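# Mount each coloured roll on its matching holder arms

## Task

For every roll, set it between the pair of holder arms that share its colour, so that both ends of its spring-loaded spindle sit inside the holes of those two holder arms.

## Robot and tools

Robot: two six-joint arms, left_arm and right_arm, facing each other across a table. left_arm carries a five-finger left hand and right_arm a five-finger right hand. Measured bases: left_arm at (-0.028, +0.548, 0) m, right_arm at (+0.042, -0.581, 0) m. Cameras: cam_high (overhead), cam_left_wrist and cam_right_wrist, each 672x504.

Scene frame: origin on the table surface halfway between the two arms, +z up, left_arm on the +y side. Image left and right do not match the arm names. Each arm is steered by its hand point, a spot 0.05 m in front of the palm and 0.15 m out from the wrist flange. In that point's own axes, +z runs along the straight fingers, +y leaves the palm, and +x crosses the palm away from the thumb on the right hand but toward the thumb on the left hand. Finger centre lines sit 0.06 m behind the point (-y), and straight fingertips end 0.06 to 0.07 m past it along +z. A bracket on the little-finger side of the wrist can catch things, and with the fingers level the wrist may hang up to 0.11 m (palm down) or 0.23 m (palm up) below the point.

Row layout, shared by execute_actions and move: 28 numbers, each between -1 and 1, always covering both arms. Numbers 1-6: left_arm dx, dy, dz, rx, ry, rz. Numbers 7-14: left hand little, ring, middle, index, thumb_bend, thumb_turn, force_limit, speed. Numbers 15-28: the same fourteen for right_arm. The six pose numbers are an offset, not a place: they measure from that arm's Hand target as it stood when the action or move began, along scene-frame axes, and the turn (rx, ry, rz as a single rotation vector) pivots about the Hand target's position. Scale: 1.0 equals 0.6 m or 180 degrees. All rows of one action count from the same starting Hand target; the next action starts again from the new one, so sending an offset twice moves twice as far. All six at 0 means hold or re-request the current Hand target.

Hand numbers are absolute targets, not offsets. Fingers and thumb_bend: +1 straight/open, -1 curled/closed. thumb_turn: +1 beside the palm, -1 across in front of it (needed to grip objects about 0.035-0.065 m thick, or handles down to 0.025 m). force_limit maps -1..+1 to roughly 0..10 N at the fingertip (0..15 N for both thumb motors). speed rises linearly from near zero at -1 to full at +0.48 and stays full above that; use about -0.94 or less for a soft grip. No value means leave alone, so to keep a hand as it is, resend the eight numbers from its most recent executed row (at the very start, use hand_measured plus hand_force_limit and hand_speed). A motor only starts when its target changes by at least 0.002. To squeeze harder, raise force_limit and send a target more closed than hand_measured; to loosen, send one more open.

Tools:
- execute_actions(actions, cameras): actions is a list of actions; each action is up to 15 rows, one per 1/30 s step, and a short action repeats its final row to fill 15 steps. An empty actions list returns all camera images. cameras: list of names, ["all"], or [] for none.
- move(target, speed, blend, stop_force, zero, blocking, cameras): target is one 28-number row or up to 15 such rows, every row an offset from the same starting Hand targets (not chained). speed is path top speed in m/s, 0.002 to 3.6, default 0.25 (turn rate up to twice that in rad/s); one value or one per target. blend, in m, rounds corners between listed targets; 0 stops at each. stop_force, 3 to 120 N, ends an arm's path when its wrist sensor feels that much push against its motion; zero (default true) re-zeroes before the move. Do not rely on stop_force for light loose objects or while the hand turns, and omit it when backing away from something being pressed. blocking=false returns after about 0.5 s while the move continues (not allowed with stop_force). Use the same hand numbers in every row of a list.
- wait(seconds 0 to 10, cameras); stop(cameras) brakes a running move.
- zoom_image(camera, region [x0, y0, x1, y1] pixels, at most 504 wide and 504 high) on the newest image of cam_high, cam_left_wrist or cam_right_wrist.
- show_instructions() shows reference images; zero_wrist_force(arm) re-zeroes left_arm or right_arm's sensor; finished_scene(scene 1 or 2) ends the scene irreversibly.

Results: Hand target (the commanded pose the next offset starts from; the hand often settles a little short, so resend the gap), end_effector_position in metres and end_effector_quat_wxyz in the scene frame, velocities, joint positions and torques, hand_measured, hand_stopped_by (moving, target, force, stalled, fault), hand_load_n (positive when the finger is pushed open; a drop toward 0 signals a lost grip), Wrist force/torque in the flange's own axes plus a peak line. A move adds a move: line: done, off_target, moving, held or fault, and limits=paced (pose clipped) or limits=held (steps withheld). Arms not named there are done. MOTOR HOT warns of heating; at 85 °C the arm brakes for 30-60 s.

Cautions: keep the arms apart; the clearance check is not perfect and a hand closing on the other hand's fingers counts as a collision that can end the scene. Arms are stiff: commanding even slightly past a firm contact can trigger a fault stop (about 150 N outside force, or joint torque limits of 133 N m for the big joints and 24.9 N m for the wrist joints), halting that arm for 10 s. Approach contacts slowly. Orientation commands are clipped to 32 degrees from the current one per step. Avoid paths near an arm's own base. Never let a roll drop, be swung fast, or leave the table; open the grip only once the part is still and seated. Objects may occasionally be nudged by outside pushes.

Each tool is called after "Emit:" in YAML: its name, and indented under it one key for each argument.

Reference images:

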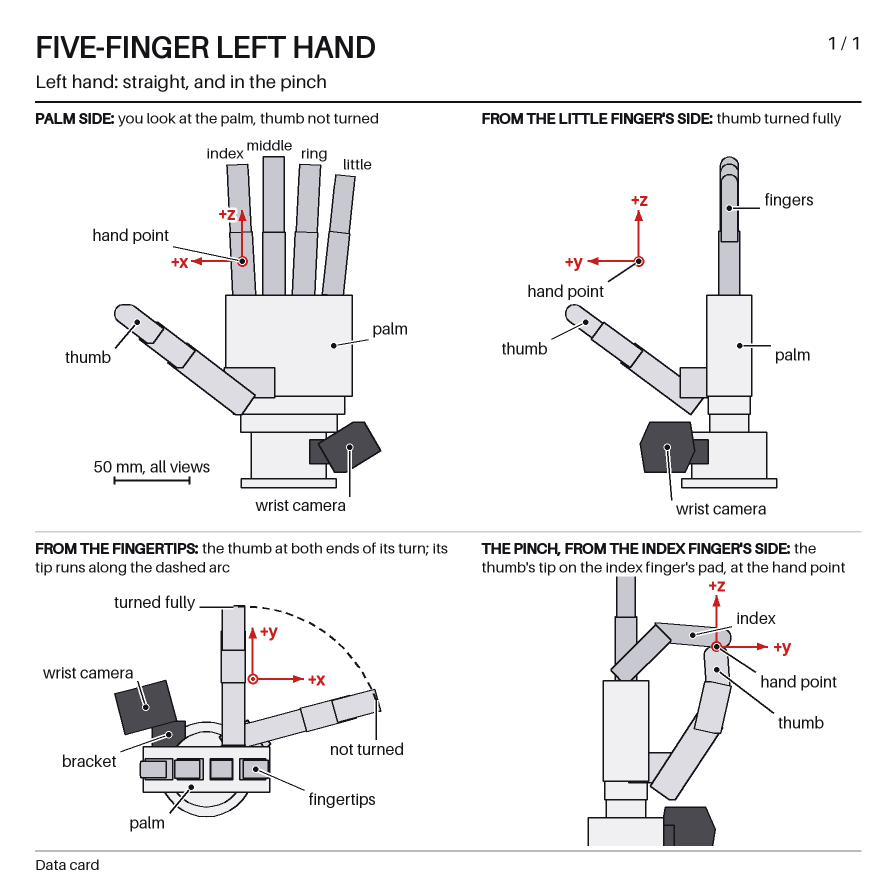

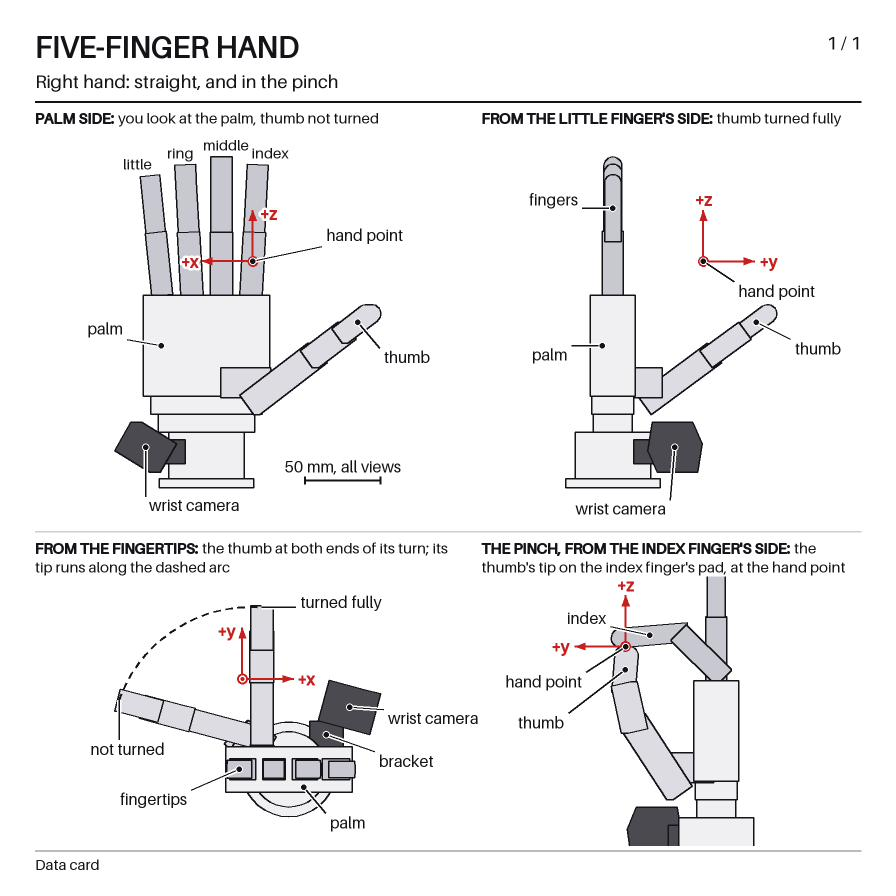

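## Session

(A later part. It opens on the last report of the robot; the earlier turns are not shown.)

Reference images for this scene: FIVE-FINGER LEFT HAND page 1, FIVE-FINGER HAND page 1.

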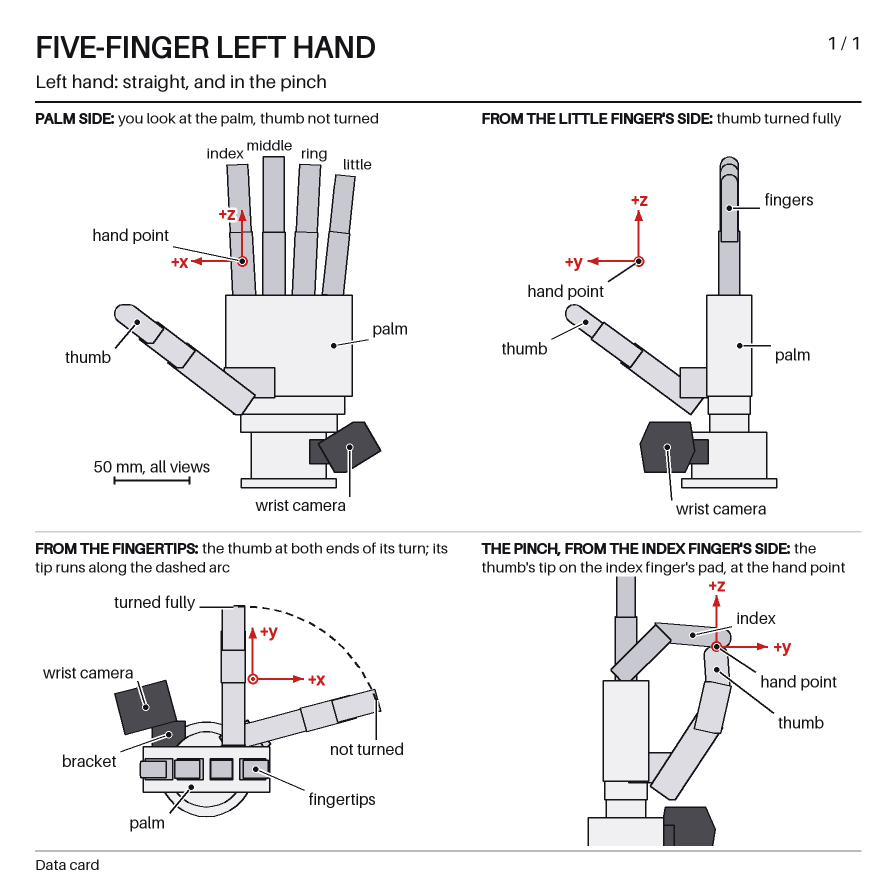

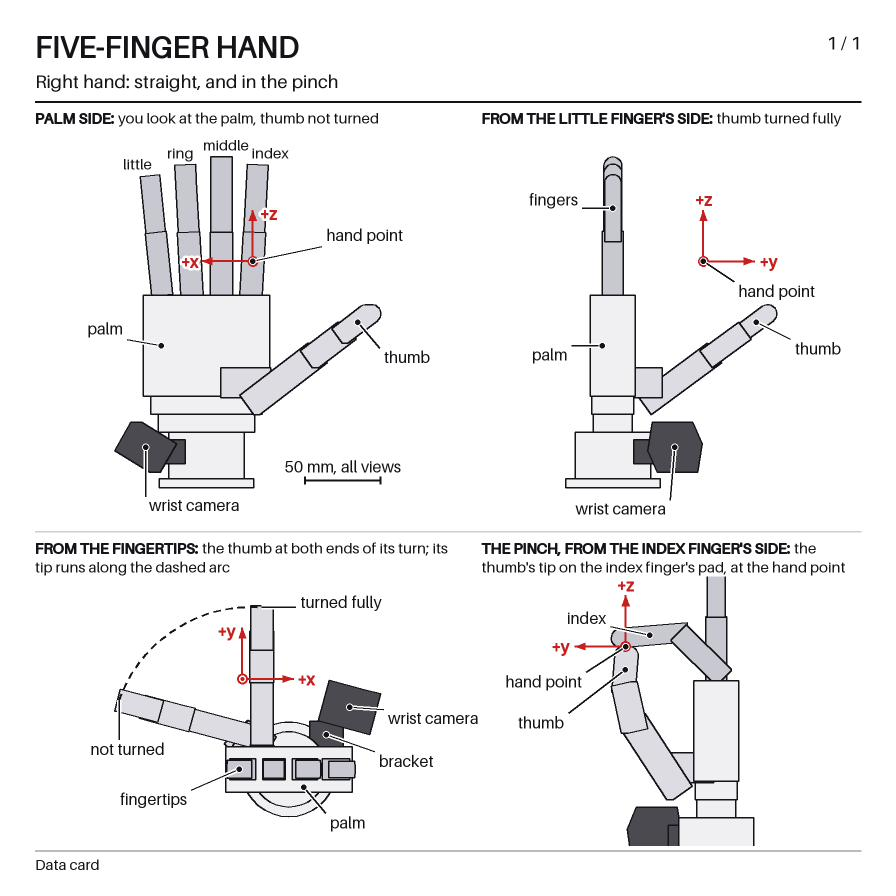

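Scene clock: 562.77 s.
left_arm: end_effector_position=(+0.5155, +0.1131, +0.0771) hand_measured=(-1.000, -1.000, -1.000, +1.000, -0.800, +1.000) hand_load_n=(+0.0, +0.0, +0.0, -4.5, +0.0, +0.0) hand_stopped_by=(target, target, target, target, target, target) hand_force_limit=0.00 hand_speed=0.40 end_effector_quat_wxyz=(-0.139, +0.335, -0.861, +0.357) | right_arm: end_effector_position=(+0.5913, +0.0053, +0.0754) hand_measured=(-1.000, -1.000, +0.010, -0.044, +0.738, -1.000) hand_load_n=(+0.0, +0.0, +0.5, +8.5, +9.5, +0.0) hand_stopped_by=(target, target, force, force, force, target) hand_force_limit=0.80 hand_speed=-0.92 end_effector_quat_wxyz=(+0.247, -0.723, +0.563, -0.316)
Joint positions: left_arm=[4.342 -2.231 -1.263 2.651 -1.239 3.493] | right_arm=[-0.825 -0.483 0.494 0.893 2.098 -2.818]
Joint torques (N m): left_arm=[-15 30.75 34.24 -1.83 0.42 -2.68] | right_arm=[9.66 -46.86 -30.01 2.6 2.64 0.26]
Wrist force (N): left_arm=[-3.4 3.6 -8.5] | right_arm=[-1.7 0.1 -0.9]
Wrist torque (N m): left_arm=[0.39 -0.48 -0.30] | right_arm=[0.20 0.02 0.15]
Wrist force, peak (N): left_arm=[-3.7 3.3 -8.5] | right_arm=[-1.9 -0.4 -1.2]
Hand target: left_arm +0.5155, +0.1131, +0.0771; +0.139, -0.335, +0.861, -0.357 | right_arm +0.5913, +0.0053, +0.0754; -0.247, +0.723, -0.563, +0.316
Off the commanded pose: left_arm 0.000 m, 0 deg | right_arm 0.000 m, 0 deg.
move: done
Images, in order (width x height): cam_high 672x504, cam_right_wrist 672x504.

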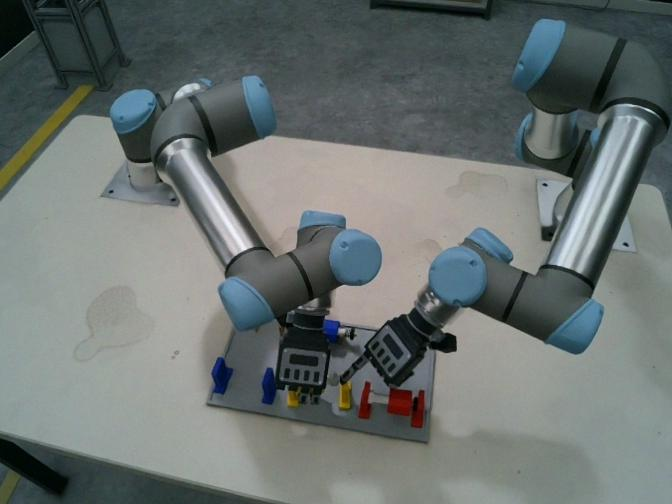

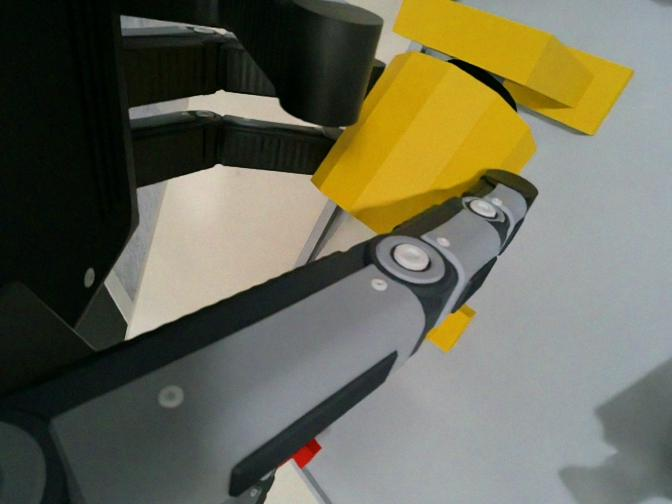

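Emit:
move:
  target: [0.0002,-0.0018,0,0,0,0,-1,-1,-1,1,-0.8,1,0,0.4,0,0,0,0,0,0,-1,-1,-0.6,-0.6,-0.3,-1,0.8,-0.92]
  speed: 0.01
  stop_force: 6

Emit:
move:
  target: [0,0,-0.0013,0,0,0,-1,-1,-1,1,-0.8,1,0,0.4,-0.0002,0.0011,-0.0021,-0.0096,-0.0016,0,-1,-1,-0.6,-0.6,-0.3,-1,0.8,-0.92]
  speed: 0.015
  cameras: ["cam_high","cam_right_wrist"]

Emit:
zoom_image:
  camera: "cam_high"
  region: [310, 350, 370, 410]

Scene clock: 564.23 s.
left_arm: end_effector_position=(+0.5156, +0.1120, +0.0771) hand_measured=(-1.000, -1.000, -1.000, +1.000, -0.800, +1.000) hand_load_n=(+0.0, +0.0, +0.0, -5.0, +0.0, +0.0) hand_stopped_by=(target, target, target, target, target, target) hand_force_limit=0.00 hand_speed=0.40 end_effector_quat_wxyz=(-0.139, +0.335, -0.861, +0.357) | right_arm: end_effector_position=(+0.5913, +0.0053, +0.0754) hand_measured=(-1.000, -1.000, +0.010, -0.044, +0.738, -1.000) hand_load_n=(+0.0, +0.0, +0.0, +8.5, +9.5, -0.5) hand_stopped_by=(target, target, force, force, force, target) hand_force_limit=0.80 hand_speed=-0.92 end_effector_quat_wxyz=(+0.247, -0.723, +0.563, -0.316)
Joint positions: left_arm=[4.34 -2.233 -1.26 2.65 -1.24 3.491] | right_arm=[-0.825 -0.483 0.494 0.893 2.098 -2.818]
Joint torques (N m): left_arm=[-16.32 31.03 33.46 -1.78 0.5 -2.56] | right_arm=[9.32 -48.07 -30.05 2.37 2.73 0.39]
Wrist force (N): left_arm=[-3.9 4.0 -8.5] | right_arm=[-1.7 0.2 -0.9]
Wrist torque (N m): left_arm=[0.36 -0.48 -0.32] | right_arm=[0.20 0.05 0.14]
Wrist force, peak (N): left_arm=[-3.9 3.9 -8.8] | right_arm=[-1.9 -0.5 -1.5]
Hand target: left_arm +0.5156, +0.1120, +0.0771; +0.139, -0.335, +0.861, -0.357 | right_arm +0.5913, +0.0053, +0.0754; -0.247, +0.723, -0.563, +0.316
Off the commanded pose: left_arm 0.000 m, 0 deg | right_arm 0.000 m, 0 deg.
move: done

Scene clock: 565.67 s.
left_arm: end_effector_position=(+0.5156, +0.1120, +0.0763) hand_measured=(-1.000, -1.000, -1.000, +1.000, -0.800, +1.000) hand_load_n=(+0.0, +0.0, +0.0, -2.5, +0.0, +0.0) hand_stopped_by=(target, target, target, target, target, target) hand_force_limit=0.00 hand_speed=0.40 end_effector_quat_wxyz=(-0.139, +0.335, -0.861, +0.357) | right_arm: end_effector_position=(+0.5911, +0.0060, +0.0742) hand_measured=(-1.000, -1.000, +0.010, -0.044, +0.738, -1.000) hand_load_n=(+0.0, +0.0, +0.5, +9.0, +9.5, +0.0) hand_stopped_by=(target, target, force, force, force, target) hand_force_limit=0.80 hand_speed=-0.92 end_effector_quat_wxyz=(+0.237, -0.725, +0.558, -0.326)
Joint positions: left_arm=[4.34 -2.234 -1.261 2.652 -1.24 3.491] | right_arm=[-0.817 -0.451 0.439 0.928 2.124 -2.828]
Joint torques (N m): left_arm=[-15.27 27.59 5.06 1.79 0.43 -2.51] | right_arm=[11.61 -45.21 -31.56 3.12 3.2 -1.79]
Wrist force (N): left_arm=[-4.2 1.3 -14.2] | right_arm=[-1.6 0.1 -1.0]
Wrist torque (N m): left_arm=[0.75 -0.53 -0.33] | right_arm=[0.22 0.03 0.13]
Wrist force, peak (N): left_arm=[-4.0 1.3 -14.5] | right_arm=[-2.0 -0.7 -1.4]
Hand target: left_arm +0.5156, +0.1120, +0.0763; +0.139, -0.335, +0.861, -0.357 | right_arm +0.5911, +0.0060, +0.0742; -0.237, +0.725, -0.558, +0.326
Off the commanded pose: left_arm 0.000 m, 0 deg | right_arm 0.000 m, 0 deg.
move: done
Images, in order (width x height): cam_high 672x504, cam_right_wrist 672x504.

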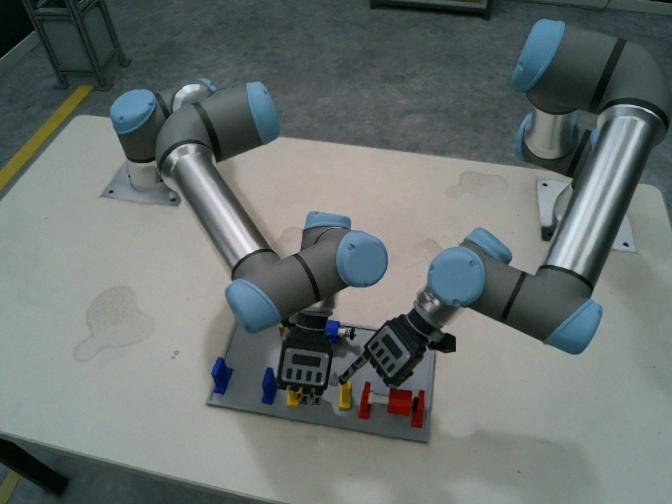

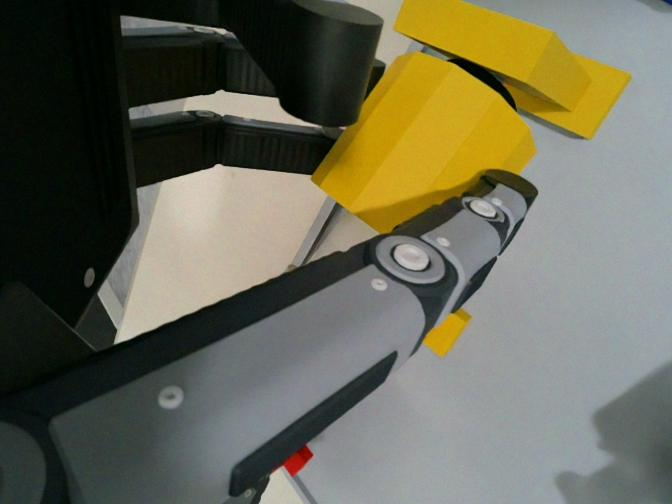

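Scaled by 8.400 from the camera's 672x504 image, which has a finer 960x720 frame.

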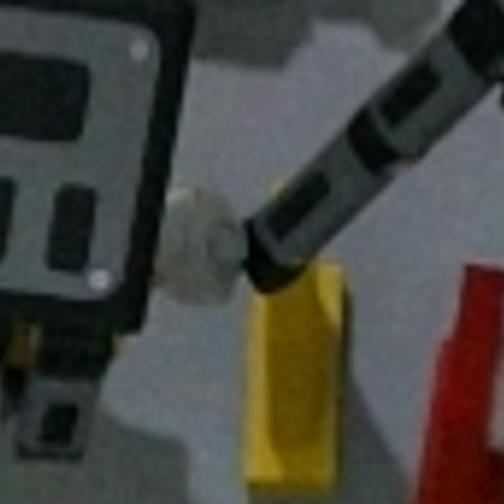

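Emit:
move:
  target: [0,0,0.0005,0,0,0,-1,-1,-1,1,-0.8,1,0,0.4,-0.0002,0.0012,-0.0025,-0.011,-0.0018,0,-1,-1,-0.6,-0.6,-0.3,-1,0.8,-0.92]
  speed: 0.015
  cameras: ["cam_high","cam_right_wrist"]

Emit:
zoom_image:
  camera: "cam_high"
  region: [310, 350, 370, 410]

Scene clock: 567.73 s.
left_arm: end_effector_position=(+0.5156, +0.1120, +0.0766) hand_measured=(-1.000, -1.000, -1.000, +1.000, -0.800, +1.000) hand_load_n=(+0.0, +0.0, +0.0, -3.5, +0.0, +0.0) hand_stopped_by=(target, target, target, target, target, target) hand_force_limit=0.00 hand_speed=0.40 end_effector_quat_wxyz=(-0.139, +0.335, -0.861, +0.357) | right_arm: end_effector_position=(+0.5910, +0.0067, +0.0727) hand_measured=(-1.000, -1.000, +0.010, -0.044, +0.738, -1.000) hand_load_n=(+0.0, +0.0, +0.0, +8.0, +9.5, -2.0) hand_stopped_by=(target, target, force, force, force, target) hand_force_limit=0.80 hand_speed=-0.92 end_effector_quat_wxyz=(+0.226, -0.728, +0.552, -0.338)
Joint positions: left_arm=[4.34 -2.233 -1.26 2.651 -1.24 3.491] | right_arm=[-0.807 -0.41 0.366 0.974 2.153 -2.84]
Joint torques (N m): left_arm=[-16.1 50.53 33.21 -1.95 0.61 -2.52] | right_arm=[12.4 -44.06 -30.44 2.66 2.22 -1.48]
Wrist force (N): left_arm=[-3.8 2.6 -10.0] | right_arm=[2.1 -1.9 -3.1]
Wrist torque (N m): left_arm=[0.46 -0.52 -0.31] | right_arm=[0.16 0.02 0.04]
Wrist force, peak (N): left_arm=[-4.4 1.2 -14.7] | right_arm=[2.2 -2.3 -3.1]
Hand target: left_arm +0.5156, +0.1120, +0.0766; +0.139, -0.335, +0.861, -0.357 | right_arm +0.5910, +0.0067, +0.0727; -0.226, +0.728, -0.552, +0.338
Off the commanded pose: left_arm 0.000 m, 0 deg | right_arm 0.000 m, 0 deg.
move: done
Images, in order (width x height): cam_high 672x504, cam_right_wrist 672x504.

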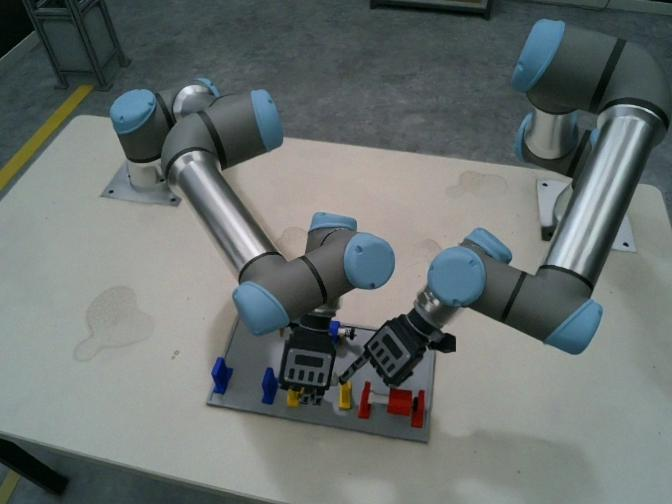

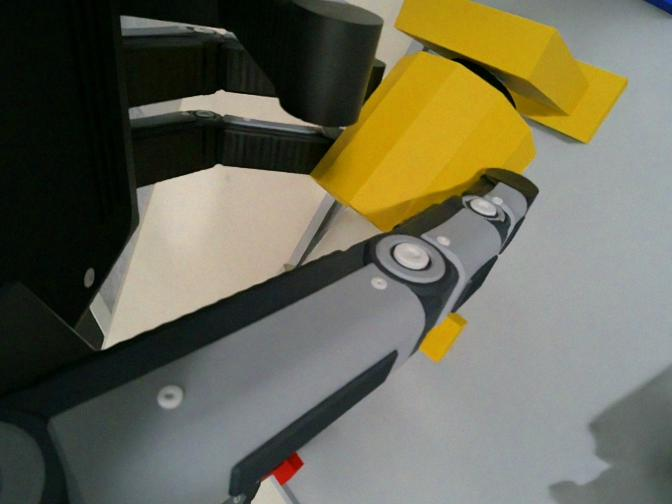

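Scaled by 8.400 from the camera's 672x504 image, which has a finer 960x720 frame.

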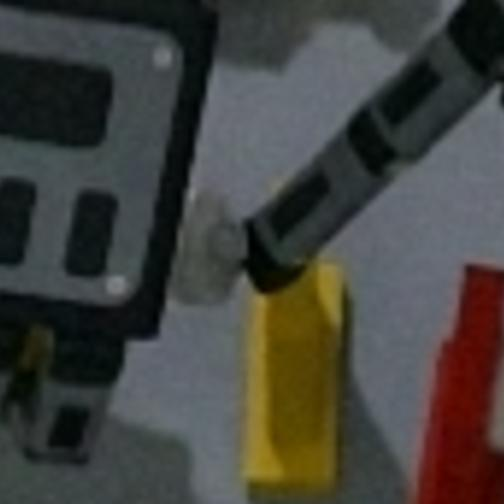

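Emit:
move:
  target: [-0.0004,0.0042,0.0005,0,0,0,-1,-1,-1,1,-0.8,1,0,0.4,0,0,0,0,0,0,-1,-1,-0.6,-0.6,-0.3,-1,0.8,-0.92]
  speed: 0.01
  cameras: ["cam_high"]

Emit:
zoom_image:
  camera: "cam_high"
  region: [310, 350, 370, 410]

Scene clock: 570.13 s.
left_arm: end_effector_position=(+0.5154, +0.1144, +0.0769) hand_measured=(-1.000, -1.000, -1.000, +1.000, -0.800, +1.000) hand_load_n=(+0.0, +0.5, +0.0, -3.5, +0.0, +0.0) hand_stopped_by=(target, target, target, target, target, target) hand_force_limit=0.00 hand_speed=0.40 end_effector_quat_wxyz=(-0.139, +0.335, -0.861, +0.357) | right_arm: end_effector_position=(+0.5910, +0.0067, +0.0726) hand_measured=(-1.000, -1.000, +0.010, -0.044, +0.738, -1.000) hand_load_n=(+0.0, +0.0, +0.0, +8.5, +9.5, -1.0) hand_stopped_by=(target, target, force, force, force, target) hand_force_limit=0.80 hand_speed=-0.92 end_effector_quat_wxyz=(+0.226, -0.728, +0.552, -0.338)
Joint positions: left_arm=[4.344 -2.23 -1.266 2.652 -1.237 3.495] | right_arm=[-0.807 -0.41 0.365 0.975 2.153 -2.84]
Joint torques (N m): left_arm=[6.55 52.56 5.47 1.65 2.81 2.51] | right_arm=[13.17 -47.87 -36 2.67 2.39 -0.05]
Wrist force (N): left_arm=[-3.1 2.7 -7.8] | right_arm=[-0.3 1.4 -0.1]
Wrist torque (N m): left_arm=[0.35 -0.45 -0.43] | right_arm=[0.28 0.06 0.07]
Wrist force, peak (N): left_arm=[-4.1 2.7 -10.1] | right_arm=[2.3 -2.9 -3.7]
Hand target: left_arm +0.5153, +0.1145, +0.0769; +0.139, -0.335, +0.861, -0.357 | right_arm +0.5910, +0.0067, +0.0727; -0.226, +0.728, -0.552, +0.338
Off the commanded pose: left_arm 0.000 m, 0 deg | right_arm 0.000 m, 0 deg.
move: done
Images, in order (width x height): cam_high 672x504.

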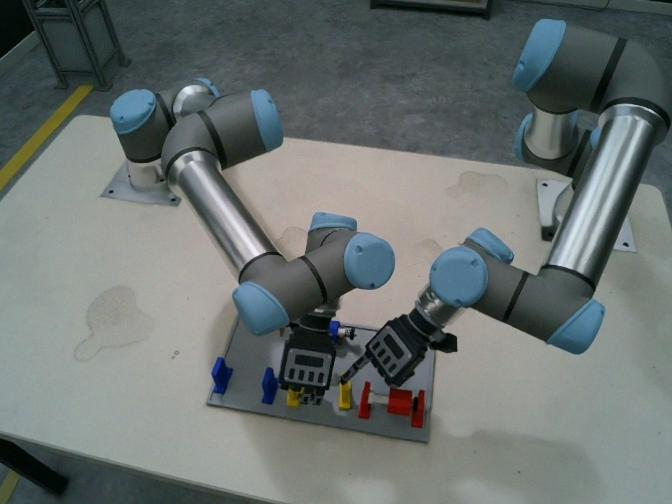

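Scaled by 8.400 from the camera's 672x504 image, which has a finer 960x720 frame.

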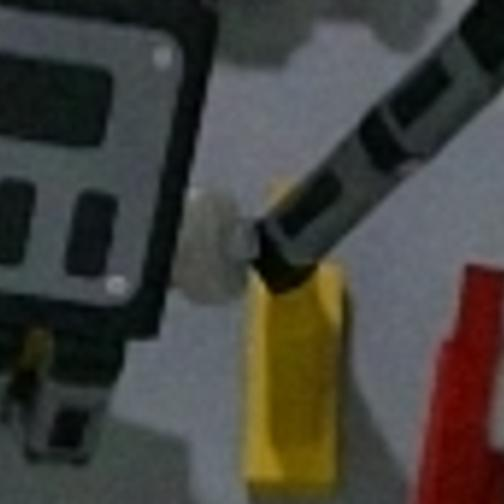

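Emit:
move:
  target: [-0.0011,0.01,0.002,0,0,0,-1,-1,-1,1,-0.8,1,0,0.4,0,0,0,0,0,0,-1,-1,-0.6,-0.6,-0.3,-1,0.8,-0.92]
  speed: 0.02
  cameras: ["cam_high"]

Emit:
zoom_image:
  camera: "cam_high"
  region: [310, 350, 370, 410]

Scene clock: 571.53 s.
left_arm: end_effector_position=(+0.5147, +0.1204, +0.0781) hand_measured=(-1.000, -1.000, -1.000, +1.000, -0.800, +1.000) hand_load_n=(+0.0, +0.0, +0.0, -2.5, +0.0, +0.0) hand_stopped_by=(target, target, target, target, target, target) hand_force_limit=0.00 hand_speed=0.40 end_effector_quat_wxyz=(-0.139, +0.335, -0.861, +0.357) | right_arm: end_effector_position=(+0.5910, +0.0067, +0.0727) hand_measured=(-1.000, -1.000, +0.010, -0.044, +0.738, -1.000) hand_load_n=(+0.0, +0.0, +0.0, +8.5, +9.5, -1.0) hand_stopped_by=(target, target, force, force, force, target) hand_force_limit=0.80 hand_speed=-0.92 end_effector_quat_wxyz=(+0.226, -0.728, +0.552, -0.338)
Joint positions: left_arm=[4.354 -2.22 -1.28 2.654 -1.231 3.502] | right_arm=[-0.807 -0.41 0.365 0.975 2.153 -2.84]
Joint torques (N m): left_arm=[9.13 52.17 6.1 1.53 2.48 2.39] | right_arm=[11.61 -56.43 -32.99 2.82 2.2 0.78]
Wrist force (N): left_arm=[-1.8 1.6 -6.0] | right_arm=[-0.4 2.1 0.3]
Wrist torque (N m): left_arm=[0.25 -0.41 -0.35] | right_arm=[0.32 0.04 0.09]
Wrist force, peak (N): left_arm=[-3.2 2.8 -8.0] | right_arm=[-0.4 2.1 0.3]
Hand target: left_arm +0.5147, +0.1205, +0.0781; +0.139, -0.335, +0.861, -0.357 | right_arm +0.5910, +0.0067, +0.0727; -0.226, +0.728, -0.552, +0.338
Off the commanded pose: left_arm 0.000 m, 0 deg | right_arm 0.000 m, 0 deg.
move: done
Images, in order (width x height): cam_high 672x504.

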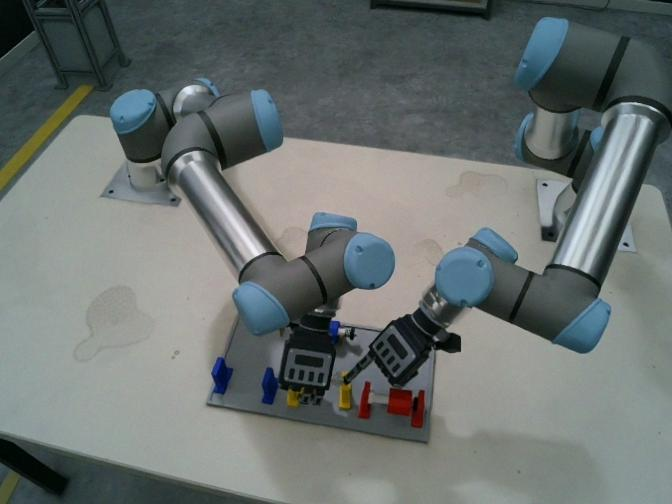

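Scaled by 8.400 from the camera's 672x504 image, which has a finer 960x720 frame.

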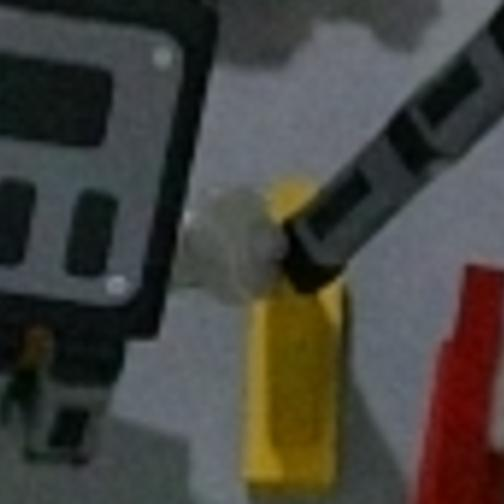

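Emit:
move:
  target: [-0.0011,0.01,0.002,0,0,0,-1,-1,-1,1,-0.8,1,0,0.4,0,0,0,0,0,0,-1,-1,-0.6,-0.6,-0.3,-1,0.8,-0.92]
  speed: 0.02
  cameras: ["cam_high"]

Emit:
zoom_image:
  camera: "cam_high"
  region: [310, 350, 370, 410]

Scene clock: 572.53 s.
left_arm: end_effector_position=(+0.5140, +0.1264, +0.0793) hand_measured=(-1.000, -1.000, -1.000, +1.000, -0.800, +1.000) hand_load_n=(+0.0, +0.0, +0.0, +0.0, +0.0, +0.0) hand_stopped_by=(target, target, target, target, target, target) hand_force_limit=0.00 hand_speed=0.40 end_effector_quat_wxyz=(-0.139, +0.335, -0.861, +0.357) | right_arm: end_effector_position=(+0.5910, +0.0067, +0.0727) hand_measured=(-1.000, -1.000, +0.010, -0.044, +0.738, -1.000) hand_load_n=(+0.0, +0.0, +0.0, +9.0, +9.5, -1.0) hand_stopped_by=(target, target, force, force, force, target) hand_force_limit=0.80 hand_speed=-0.92 end_effector_quat_wxyz=(+0.226, -0.728, +0.552, -0.338)
Joint positions: left_arm=[4.364 -2.211 -1.293 2.655 -1.224 3.51] | right_arm=[-0.807 -0.41 0.365 0.975 2.153 -2.84]
Joint torques (N m): left_arm=[12.67 53.22 6.39 0.83 1.5 2.65] | right_arm=[10.58 -58.77 -32.8 2.67 2.47 0.39]
Wrist force (N): left_arm=[1.0 -0.3 -0.9] | right_arm=[-0.4 1.8 0.3]
Wrist torque (N m): left_arm=[0.02 -0.27 -0.18] | right_arm=[0.28 -0.03 0.11]
Wrist force, peak (N): left_arm=[-1.9 1.9 -5.9] | right_arm=[-0.1 2.2 0.2]
Hand target: left_arm +0.5140, +0.1265, +0.0793; +0.139, -0.335, +0.861, -0.357 | right_arm +0.5910, +0.0067, +0.0727; -0.226, +0.728, -0.552, +0.338
Off the commanded pose: left_arm 0.000 m, 0 deg | right_arm 0.000 m, 0 deg.
move: done
Images, in order (width x height): cam_high 672x504.

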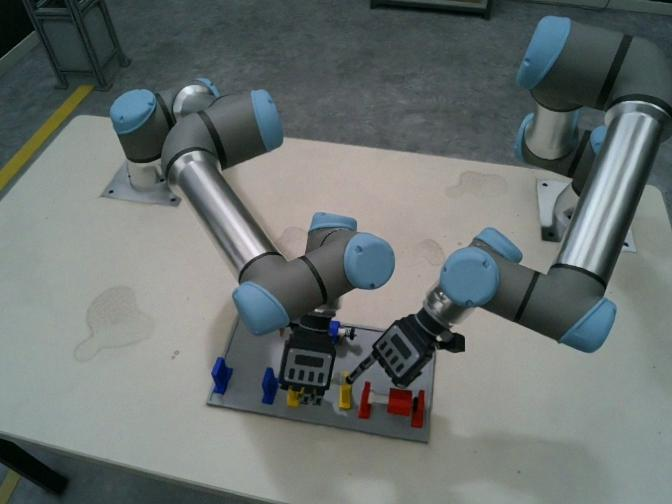

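Scaled by 8.400 from the camera's 672x504 image, which has a finer 960x720 frame.

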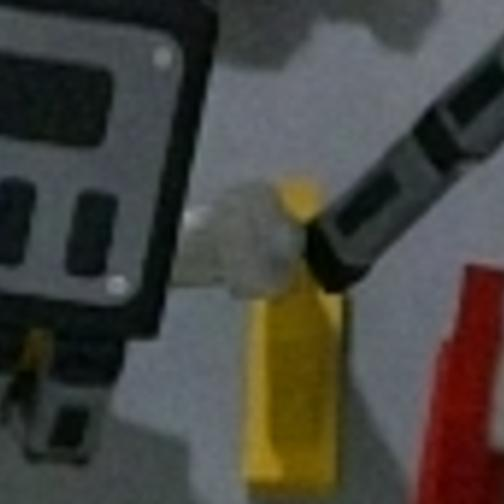

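Emit:
move:
  target: [0.0025,-0.0232,-0.0037,0,0,0,-1,-1,-1,1,-0.8,1,0,0.4,0,0,0,0,0,0,-1,-1,-0.6,-0.6,-0.3,-1,0.8,-0.92]
  speed: 0.02
  stop_force: 14
  cameras: ["cam_high","cam_right_wrist"]

Emit:
zoom_image:
  camera: "cam_high"
  region: [310, 350, 370, 410]

Scene clock: 576.63 s.
left_arm: end_effector_position=(+0.5155, +0.1126, +0.0771) hand_measured=(-1.000, -1.000, -1.000, +1.000, -0.800, +1.000) hand_load_n=(+0.0, +0.0, +0.0, -8.0, +0.0, +0.0) hand_stopped_by=(target, target, target, target, target, target) hand_force_limit=0.00 hand_speed=0.40 end_effector_quat_wxyz=(-0.139, +0.335, -0.861, +0.357) | right_arm: end_effector_position=(+0.5910, +0.0067, +0.0727) hand_measured=(-1.000, -1.000, +0.010, -0.044, +0.738, -1.000) hand_load_n=(+0.0, +0.0, +0.0, +7.0, +10.0, -3.5) hand_stopped_by=(target, target, force, force, force, target) hand_force_limit=0.80 hand_speed=-0.92 end_effector_quat_wxyz=(+0.226, -0.728, +0.552, -0.338)
Joint positions: left_arm=[4.341 -2.232 -1.261 2.651 -1.239 3.492] | right_arm=[-0.807 -0.41 0.365 0.975 2.153 -2.84]
Joint torques (N m): left_arm=[-17.69 31.91 33.4 -1.4 1.15 -2.79] | right_arm=[6.88 -59.26 -30.8 -0.02 1.04 0.46]
Wrist force (N): left_arm=[-5.3 5.5 -9.2] | right_arm=[4.8 0.7 -2.7]
Wrist torque (N m): left_arm=[0.29 -0.63 -0.39] | right_arm=[0.20 -0.05 0.03]
Wrist force, peak (N): left_arm=[-5.4 5.9 -9.0] | right_arm=[4.7 0.6 -3.1]
Hand target: left_arm +0.5155, +0.1126, +0.0771; +0.139, -0.335, +0.861, -0.357 | right_arm +0.5910, +0.0067, +0.0727; -0.226, +0.728, -0.552, +0.338
Off the commanded pose: left_arm 0.000 m, 0 deg | right_arm 0.000 m, 0 deg.
move: done
Images, in order (width x height): cam_high 672x504, cam_right_wrist 672x504.

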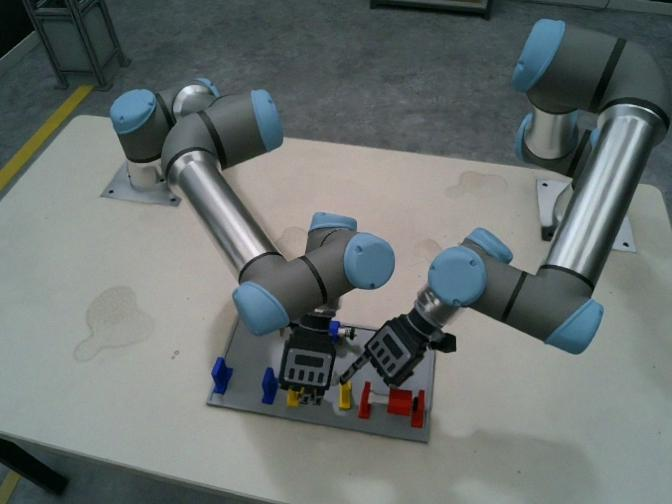

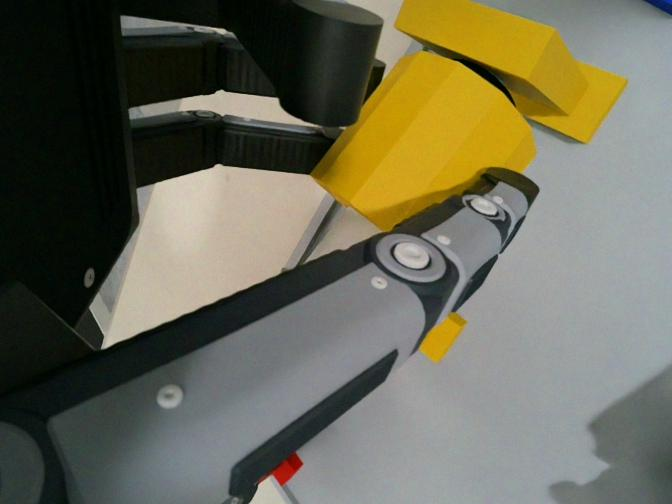

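Scaled by 8.400 from the camera's 672x504 image, which has a finer 960x720 frame.

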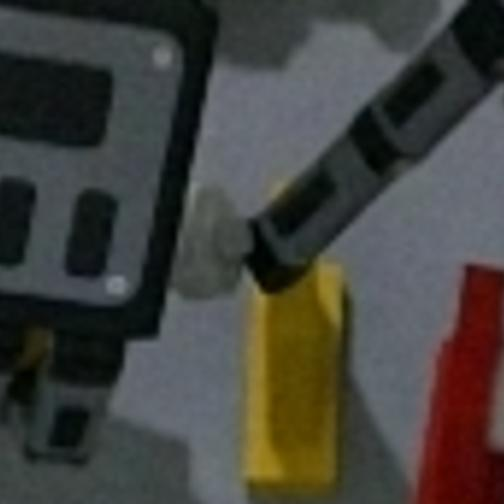

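Emit:
move:
  target:
    - [0,0,0,0,0,0,-1,-1,-1,1,-0.8,1,0,0.4,0.0002,-0.0012,0.0032,0.0137,0.0023,0,-1,-1,-0.6,-0.6,-0.3,-1,0.8,-0.92]
    - [0,0,0,0,0,0,-1,-1,-1,1,-0.8,1,0,0.4,-0.0026,0.0211,0.0099,0.0137,0.0023,0,-1,-1,-0.6,-0.6,-0.3,-1,0.8,-0.92]
  speed: 0.015
  cameras: ["cam_high","cam_right_wrist"]

Emit:
zoom_image:
  camera: "cam_high"
  region: [310, 350, 370, 410]

Emit:
zoom_image:
  camera: "cam_right_wrist"
  region: [420, 0, 620, 150]

Scene clock: 580.00 s.
left_arm: end_effector_position=(+0.5155, +0.1126, +0.0771) hand_measured=(-1.000, -1.000, -1.000, +1.000, -0.800, +1.000) hand_load_n=(+0.0, +0.0, +0.0, -9.5, +0.0, +0.0) hand_stopped_by=(target, target, target, target, target, target) hand_force_limit=0.00 hand_speed=0.40 end_effector_quat_wxyz=(-0.139, +0.335, -0.861, +0.357) | right_arm: end_effector_position=(+0.5894, +0.0193, +0.0786) hand_measured=(-1.000, -1.000, +0.010, -0.044, +0.738, -1.000) hand_load_n=(+0.0, +0.0, +0.0, +7.0, +10.0, -5.0) hand_stopped_by=(target, target, force, force, force, target) hand_force_limit=0.80 hand_speed=-0.92 end_effector_quat_wxyz=(+0.240, -0.725, +0.559, -0.323)
Joint positions: left_arm=[4.341 -2.232 -1.261 2.651 -1.239 3.492] | right_arm=[-0.804 -0.392 0.31 1.002 2.126 -2.811]
Joint torques (N m): left_arm=[-8.66 32.24 30.42 -1.03 1.42 -2.11] | right_arm=[16.36 -45.76 -32.21 1.27 1.47 2.05]
Wrist force (N): left_arm=[-6.3 6.5 -9.3] | right_arm=[7.0 -0.7 -4.0]
Wrist torque (N m): left_arm=[0.26 -0.62 -0.44] | right_arm=[0.13 0.05 -0.23]
Wrist force, peak (N): left_arm=[-6.1 6.8 -9.6] | right_arm=[7.2 -1.0 -4.0]
Hand target: left_arm +0.5155, +0.1126, +0.0771; +0.139, -0.335, +0.861, -0.357 | right_arm +0.5895, +0.0193, +0.0786; -0.240, +0.725, -0.559, +0.323
Off the commanded pose: left_arm 0.000 m, 0 deg | right_arm 0.000 m, 0 deg.
move: done
Images, in order (width x height): cam_high 672x504, cam_right_wrist 672x504.

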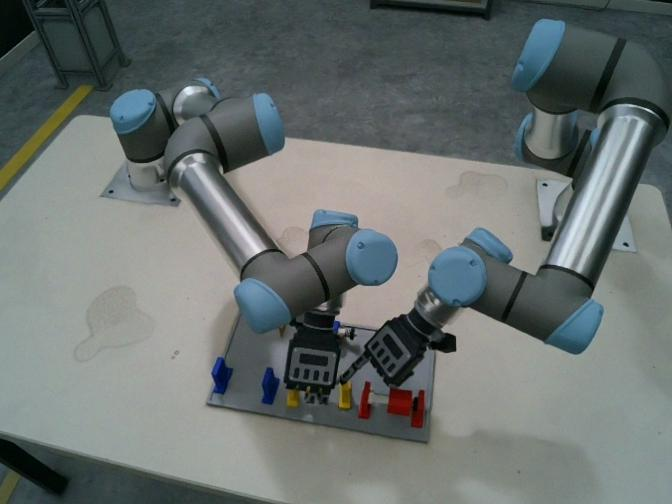

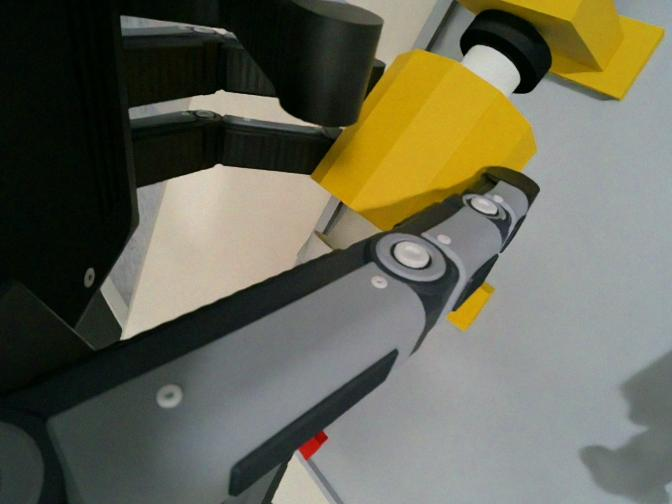

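Scaled by 8.400 from the camera's 672x504 image, which has a finer 960x720 frame.

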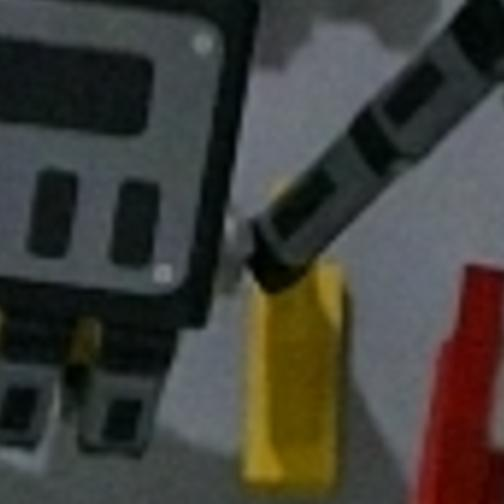

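Scaled by 2.520 from the camera's 672x504 image, which has a finer 960x720 frame.

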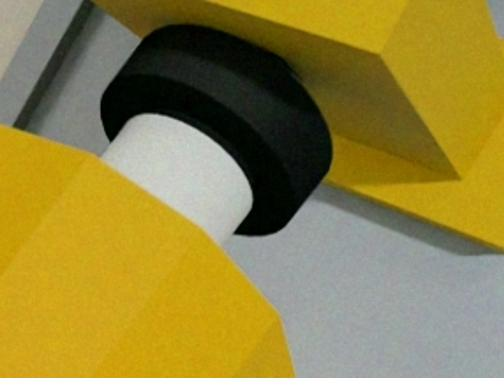

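Emit:
move:
  target: [0,0,0,0,0,0,-1,-1,-1,1,-0.8,1,0,0.4,0,-0.0003,-0.0018,0.0274,0.0046,0,-1,-1,-0.6,-0.6,-0.3,-1,0.8,-0.92]
  speed: 0.03
  cameras: ["cam_right_wrist"]

Emit:
move:
  target: [0,0,0,0,0,0,-1,-1,-1,1,-0.8,1,0,0.4,0,0,-0.0042,0,0,0,-1,-1,-0.6,-0.6,-0.3,-1,0.8,-0.92]
  speed: 0.01
  stop_force: 10
  cameras: ["cam_high","cam_right_wrist"]

Emit:
zoom_image:
  camera: "cam_high"
  region: [310, 350, 370, 410]

Scene clock: 582.50 s.
left_arm: end_effector_position=(+0.5155, +0.1126, +0.0771) hand_measured=(-1.000, -1.000, -1.000, +1.000, -0.800, +1.000) hand_load_n=(+0.5, +0.0, +0.0, -9.0, +0.0, +0.0) hand_stopped_by=(target, target, target, target, target, target) hand_force_limit=0.00 hand_speed=0.40 end_effector_quat_wxyz=(-0.139, +0.335, -0.861, +0.357) | right_arm: end_effector_position=(+0.5895, +0.0192, +0.0775) hand_measured=(-1.000, -1.000, +0.010, -0.044, +0.738, -1.000) hand_load_n=(+0.0, +0.0, +1.0, +7.5, +10.0, -3.0) hand_stopped_by=(target, target, force, force, force, target) hand_force_limit=0.80 hand_speed=-0.92 end_effector_quat_wxyz=(+0.267, -0.716, +0.575, -0.294)
Joint positions: left_arm=[4.341 -2.232 -1.261 2.651 -1.239 3.492] | right_arm=[-0.826 -0.487 0.493 0.88 2.055 -2.78]
Joint torques (N m): left_arm=[0.23 34.95 26.13 1.26 2.42 -1.58] | right_arm=[-6.65 -56.18 -5.27 -0.95 -3.14 1.7]
Wrist force (N): left_arm=[-4.5 6.1 -7.7] | right_arm=[4.6 -4.4 -4.9]
Wrist torque (N m): left_arm=[0.16 -0.59 -0.32] | right_arm=[-0.02 0.04 -0.18]
Wrist force, peak (N): left_arm=[-6.4 6.8 -9.6] | right_arm=[5.0 -4.0 -5.7]
Hand target: left_arm +0.5155, +0.1126, +0.0771; +0.139, -0.335, +0.861, -0.357 | right_arm +0.5895, +0.0192, +0.0775; -0.267, +0.716, -0.575, +0.294
Off the commanded pose: left_arm 0.000 m, 0 deg | right_arm 0.000 m, 0 deg.
move: done
Images, in order (width x height): cam_right_wrist 672x504.

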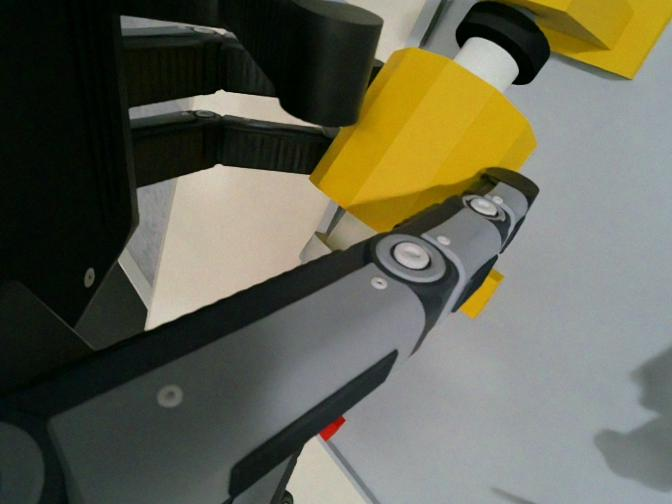

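Scene clock: 583.80 s.
left_arm: end_effector_position=(+0.5155, +0.1126, +0.0771) hand_measured=(-1.000, -1.000, -1.000, +1.000, -0.800, +1.000) hand_load_n=(+0.0, +0.0, +0.0, +0.0, +0.5, +0.0) hand_stopped_by=(target, target, target, target, target, target) hand_force_limit=0.00 hand_speed=0.40 end_effector_quat_wxyz=(-0.139, +0.335, -0.861, +0.357) | right_arm: end_effector_position=(+0.5895, +0.0192, +0.0750) hand_measured=(-1.000, -1.000, +0.010, -0.044, +0.738, -1.000) hand_load_n=(+0.0, +0.0, +0.0, +8.5, +9.0, -0.5) hand_stopped_by=(target, target, force, force, force, target) hand_force_limit=0.80 hand_speed=-0.92 end_effector_quat_wxyz=(+0.267, -0.716, +0.575, -0.294)
Joint positions: left_arm=[4.341 -2.232 -1.261 2.651 -1.239 3.492] | right_arm=[-0.826 -0.487 0.5 0.873 2.055 -2.78]
Joint torques (N m): left_arm=[3.94 37.06 23.84 -2.36 -1.04 -1.33] | right_arm=[-8.29 -62.05 -6.39 -0.52 2.77 -0.67]
Wrist force (N): left_arm=[0.7 -0.4 -1.3] | right_arm=[-0.1 1.5 -0.1]
Wrist torque (N m): left_arm=[0.03 -0.25 -0.05] | right_arm=[0.24 0.01 -0.04]
Wrist force, peak (N): left_arm=[-4.7 6.5 -7.7] | right_arm=[4.3 -5.4 -5.2]
Hand target: left_arm +0.5155, +0.1126, +0.0771; +0.139, -0.335, +0.861, -0.357 | right_arm +0.5895, +0.0192, +0.0750; -0.267, +0.716, -0.575, +0.294
Off the commanded pose: left_arm 0.000 m, 0 deg | right_arm 0.000 m, 0 deg.
move: done
Images, in order (width x height): cam_high 672x504, cam_right_wrist 672x504.

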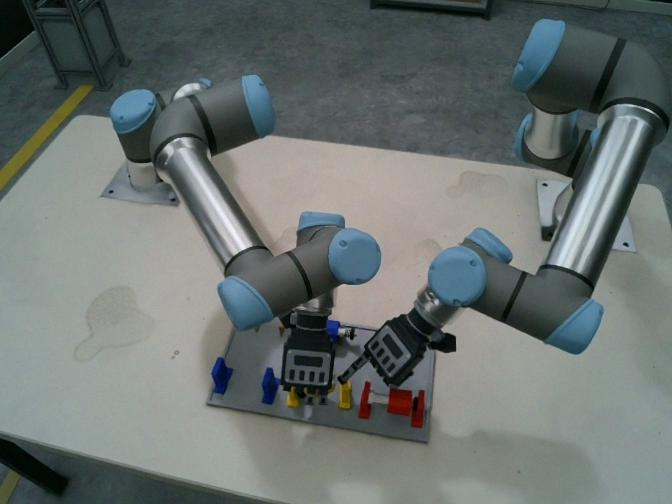

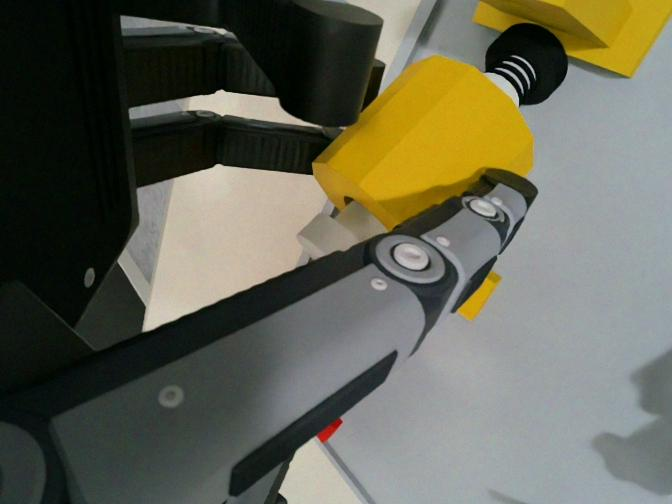

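Scaled by 8.400 from the camera's 672x504 image, which has a finer 960x720 frame.

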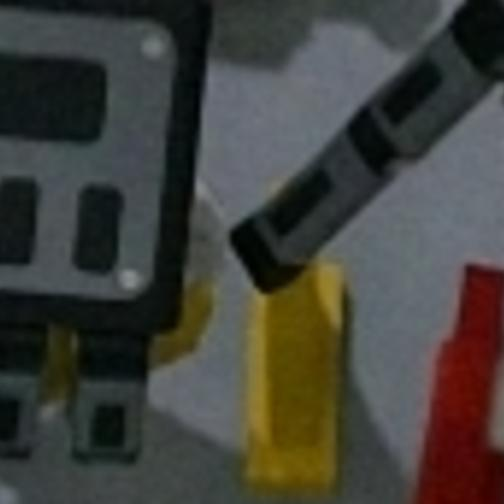

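Emit:
zoom_image:
  camera: "cam_right_wrist"
  region: [300, 0, 672, 280]

Scaled by 1.355 from the camera's 672x504 image, which has a finer 960x720 frame.

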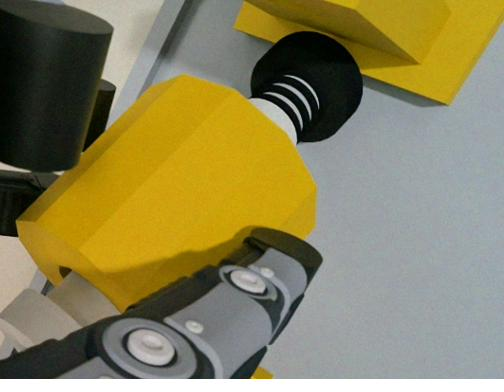

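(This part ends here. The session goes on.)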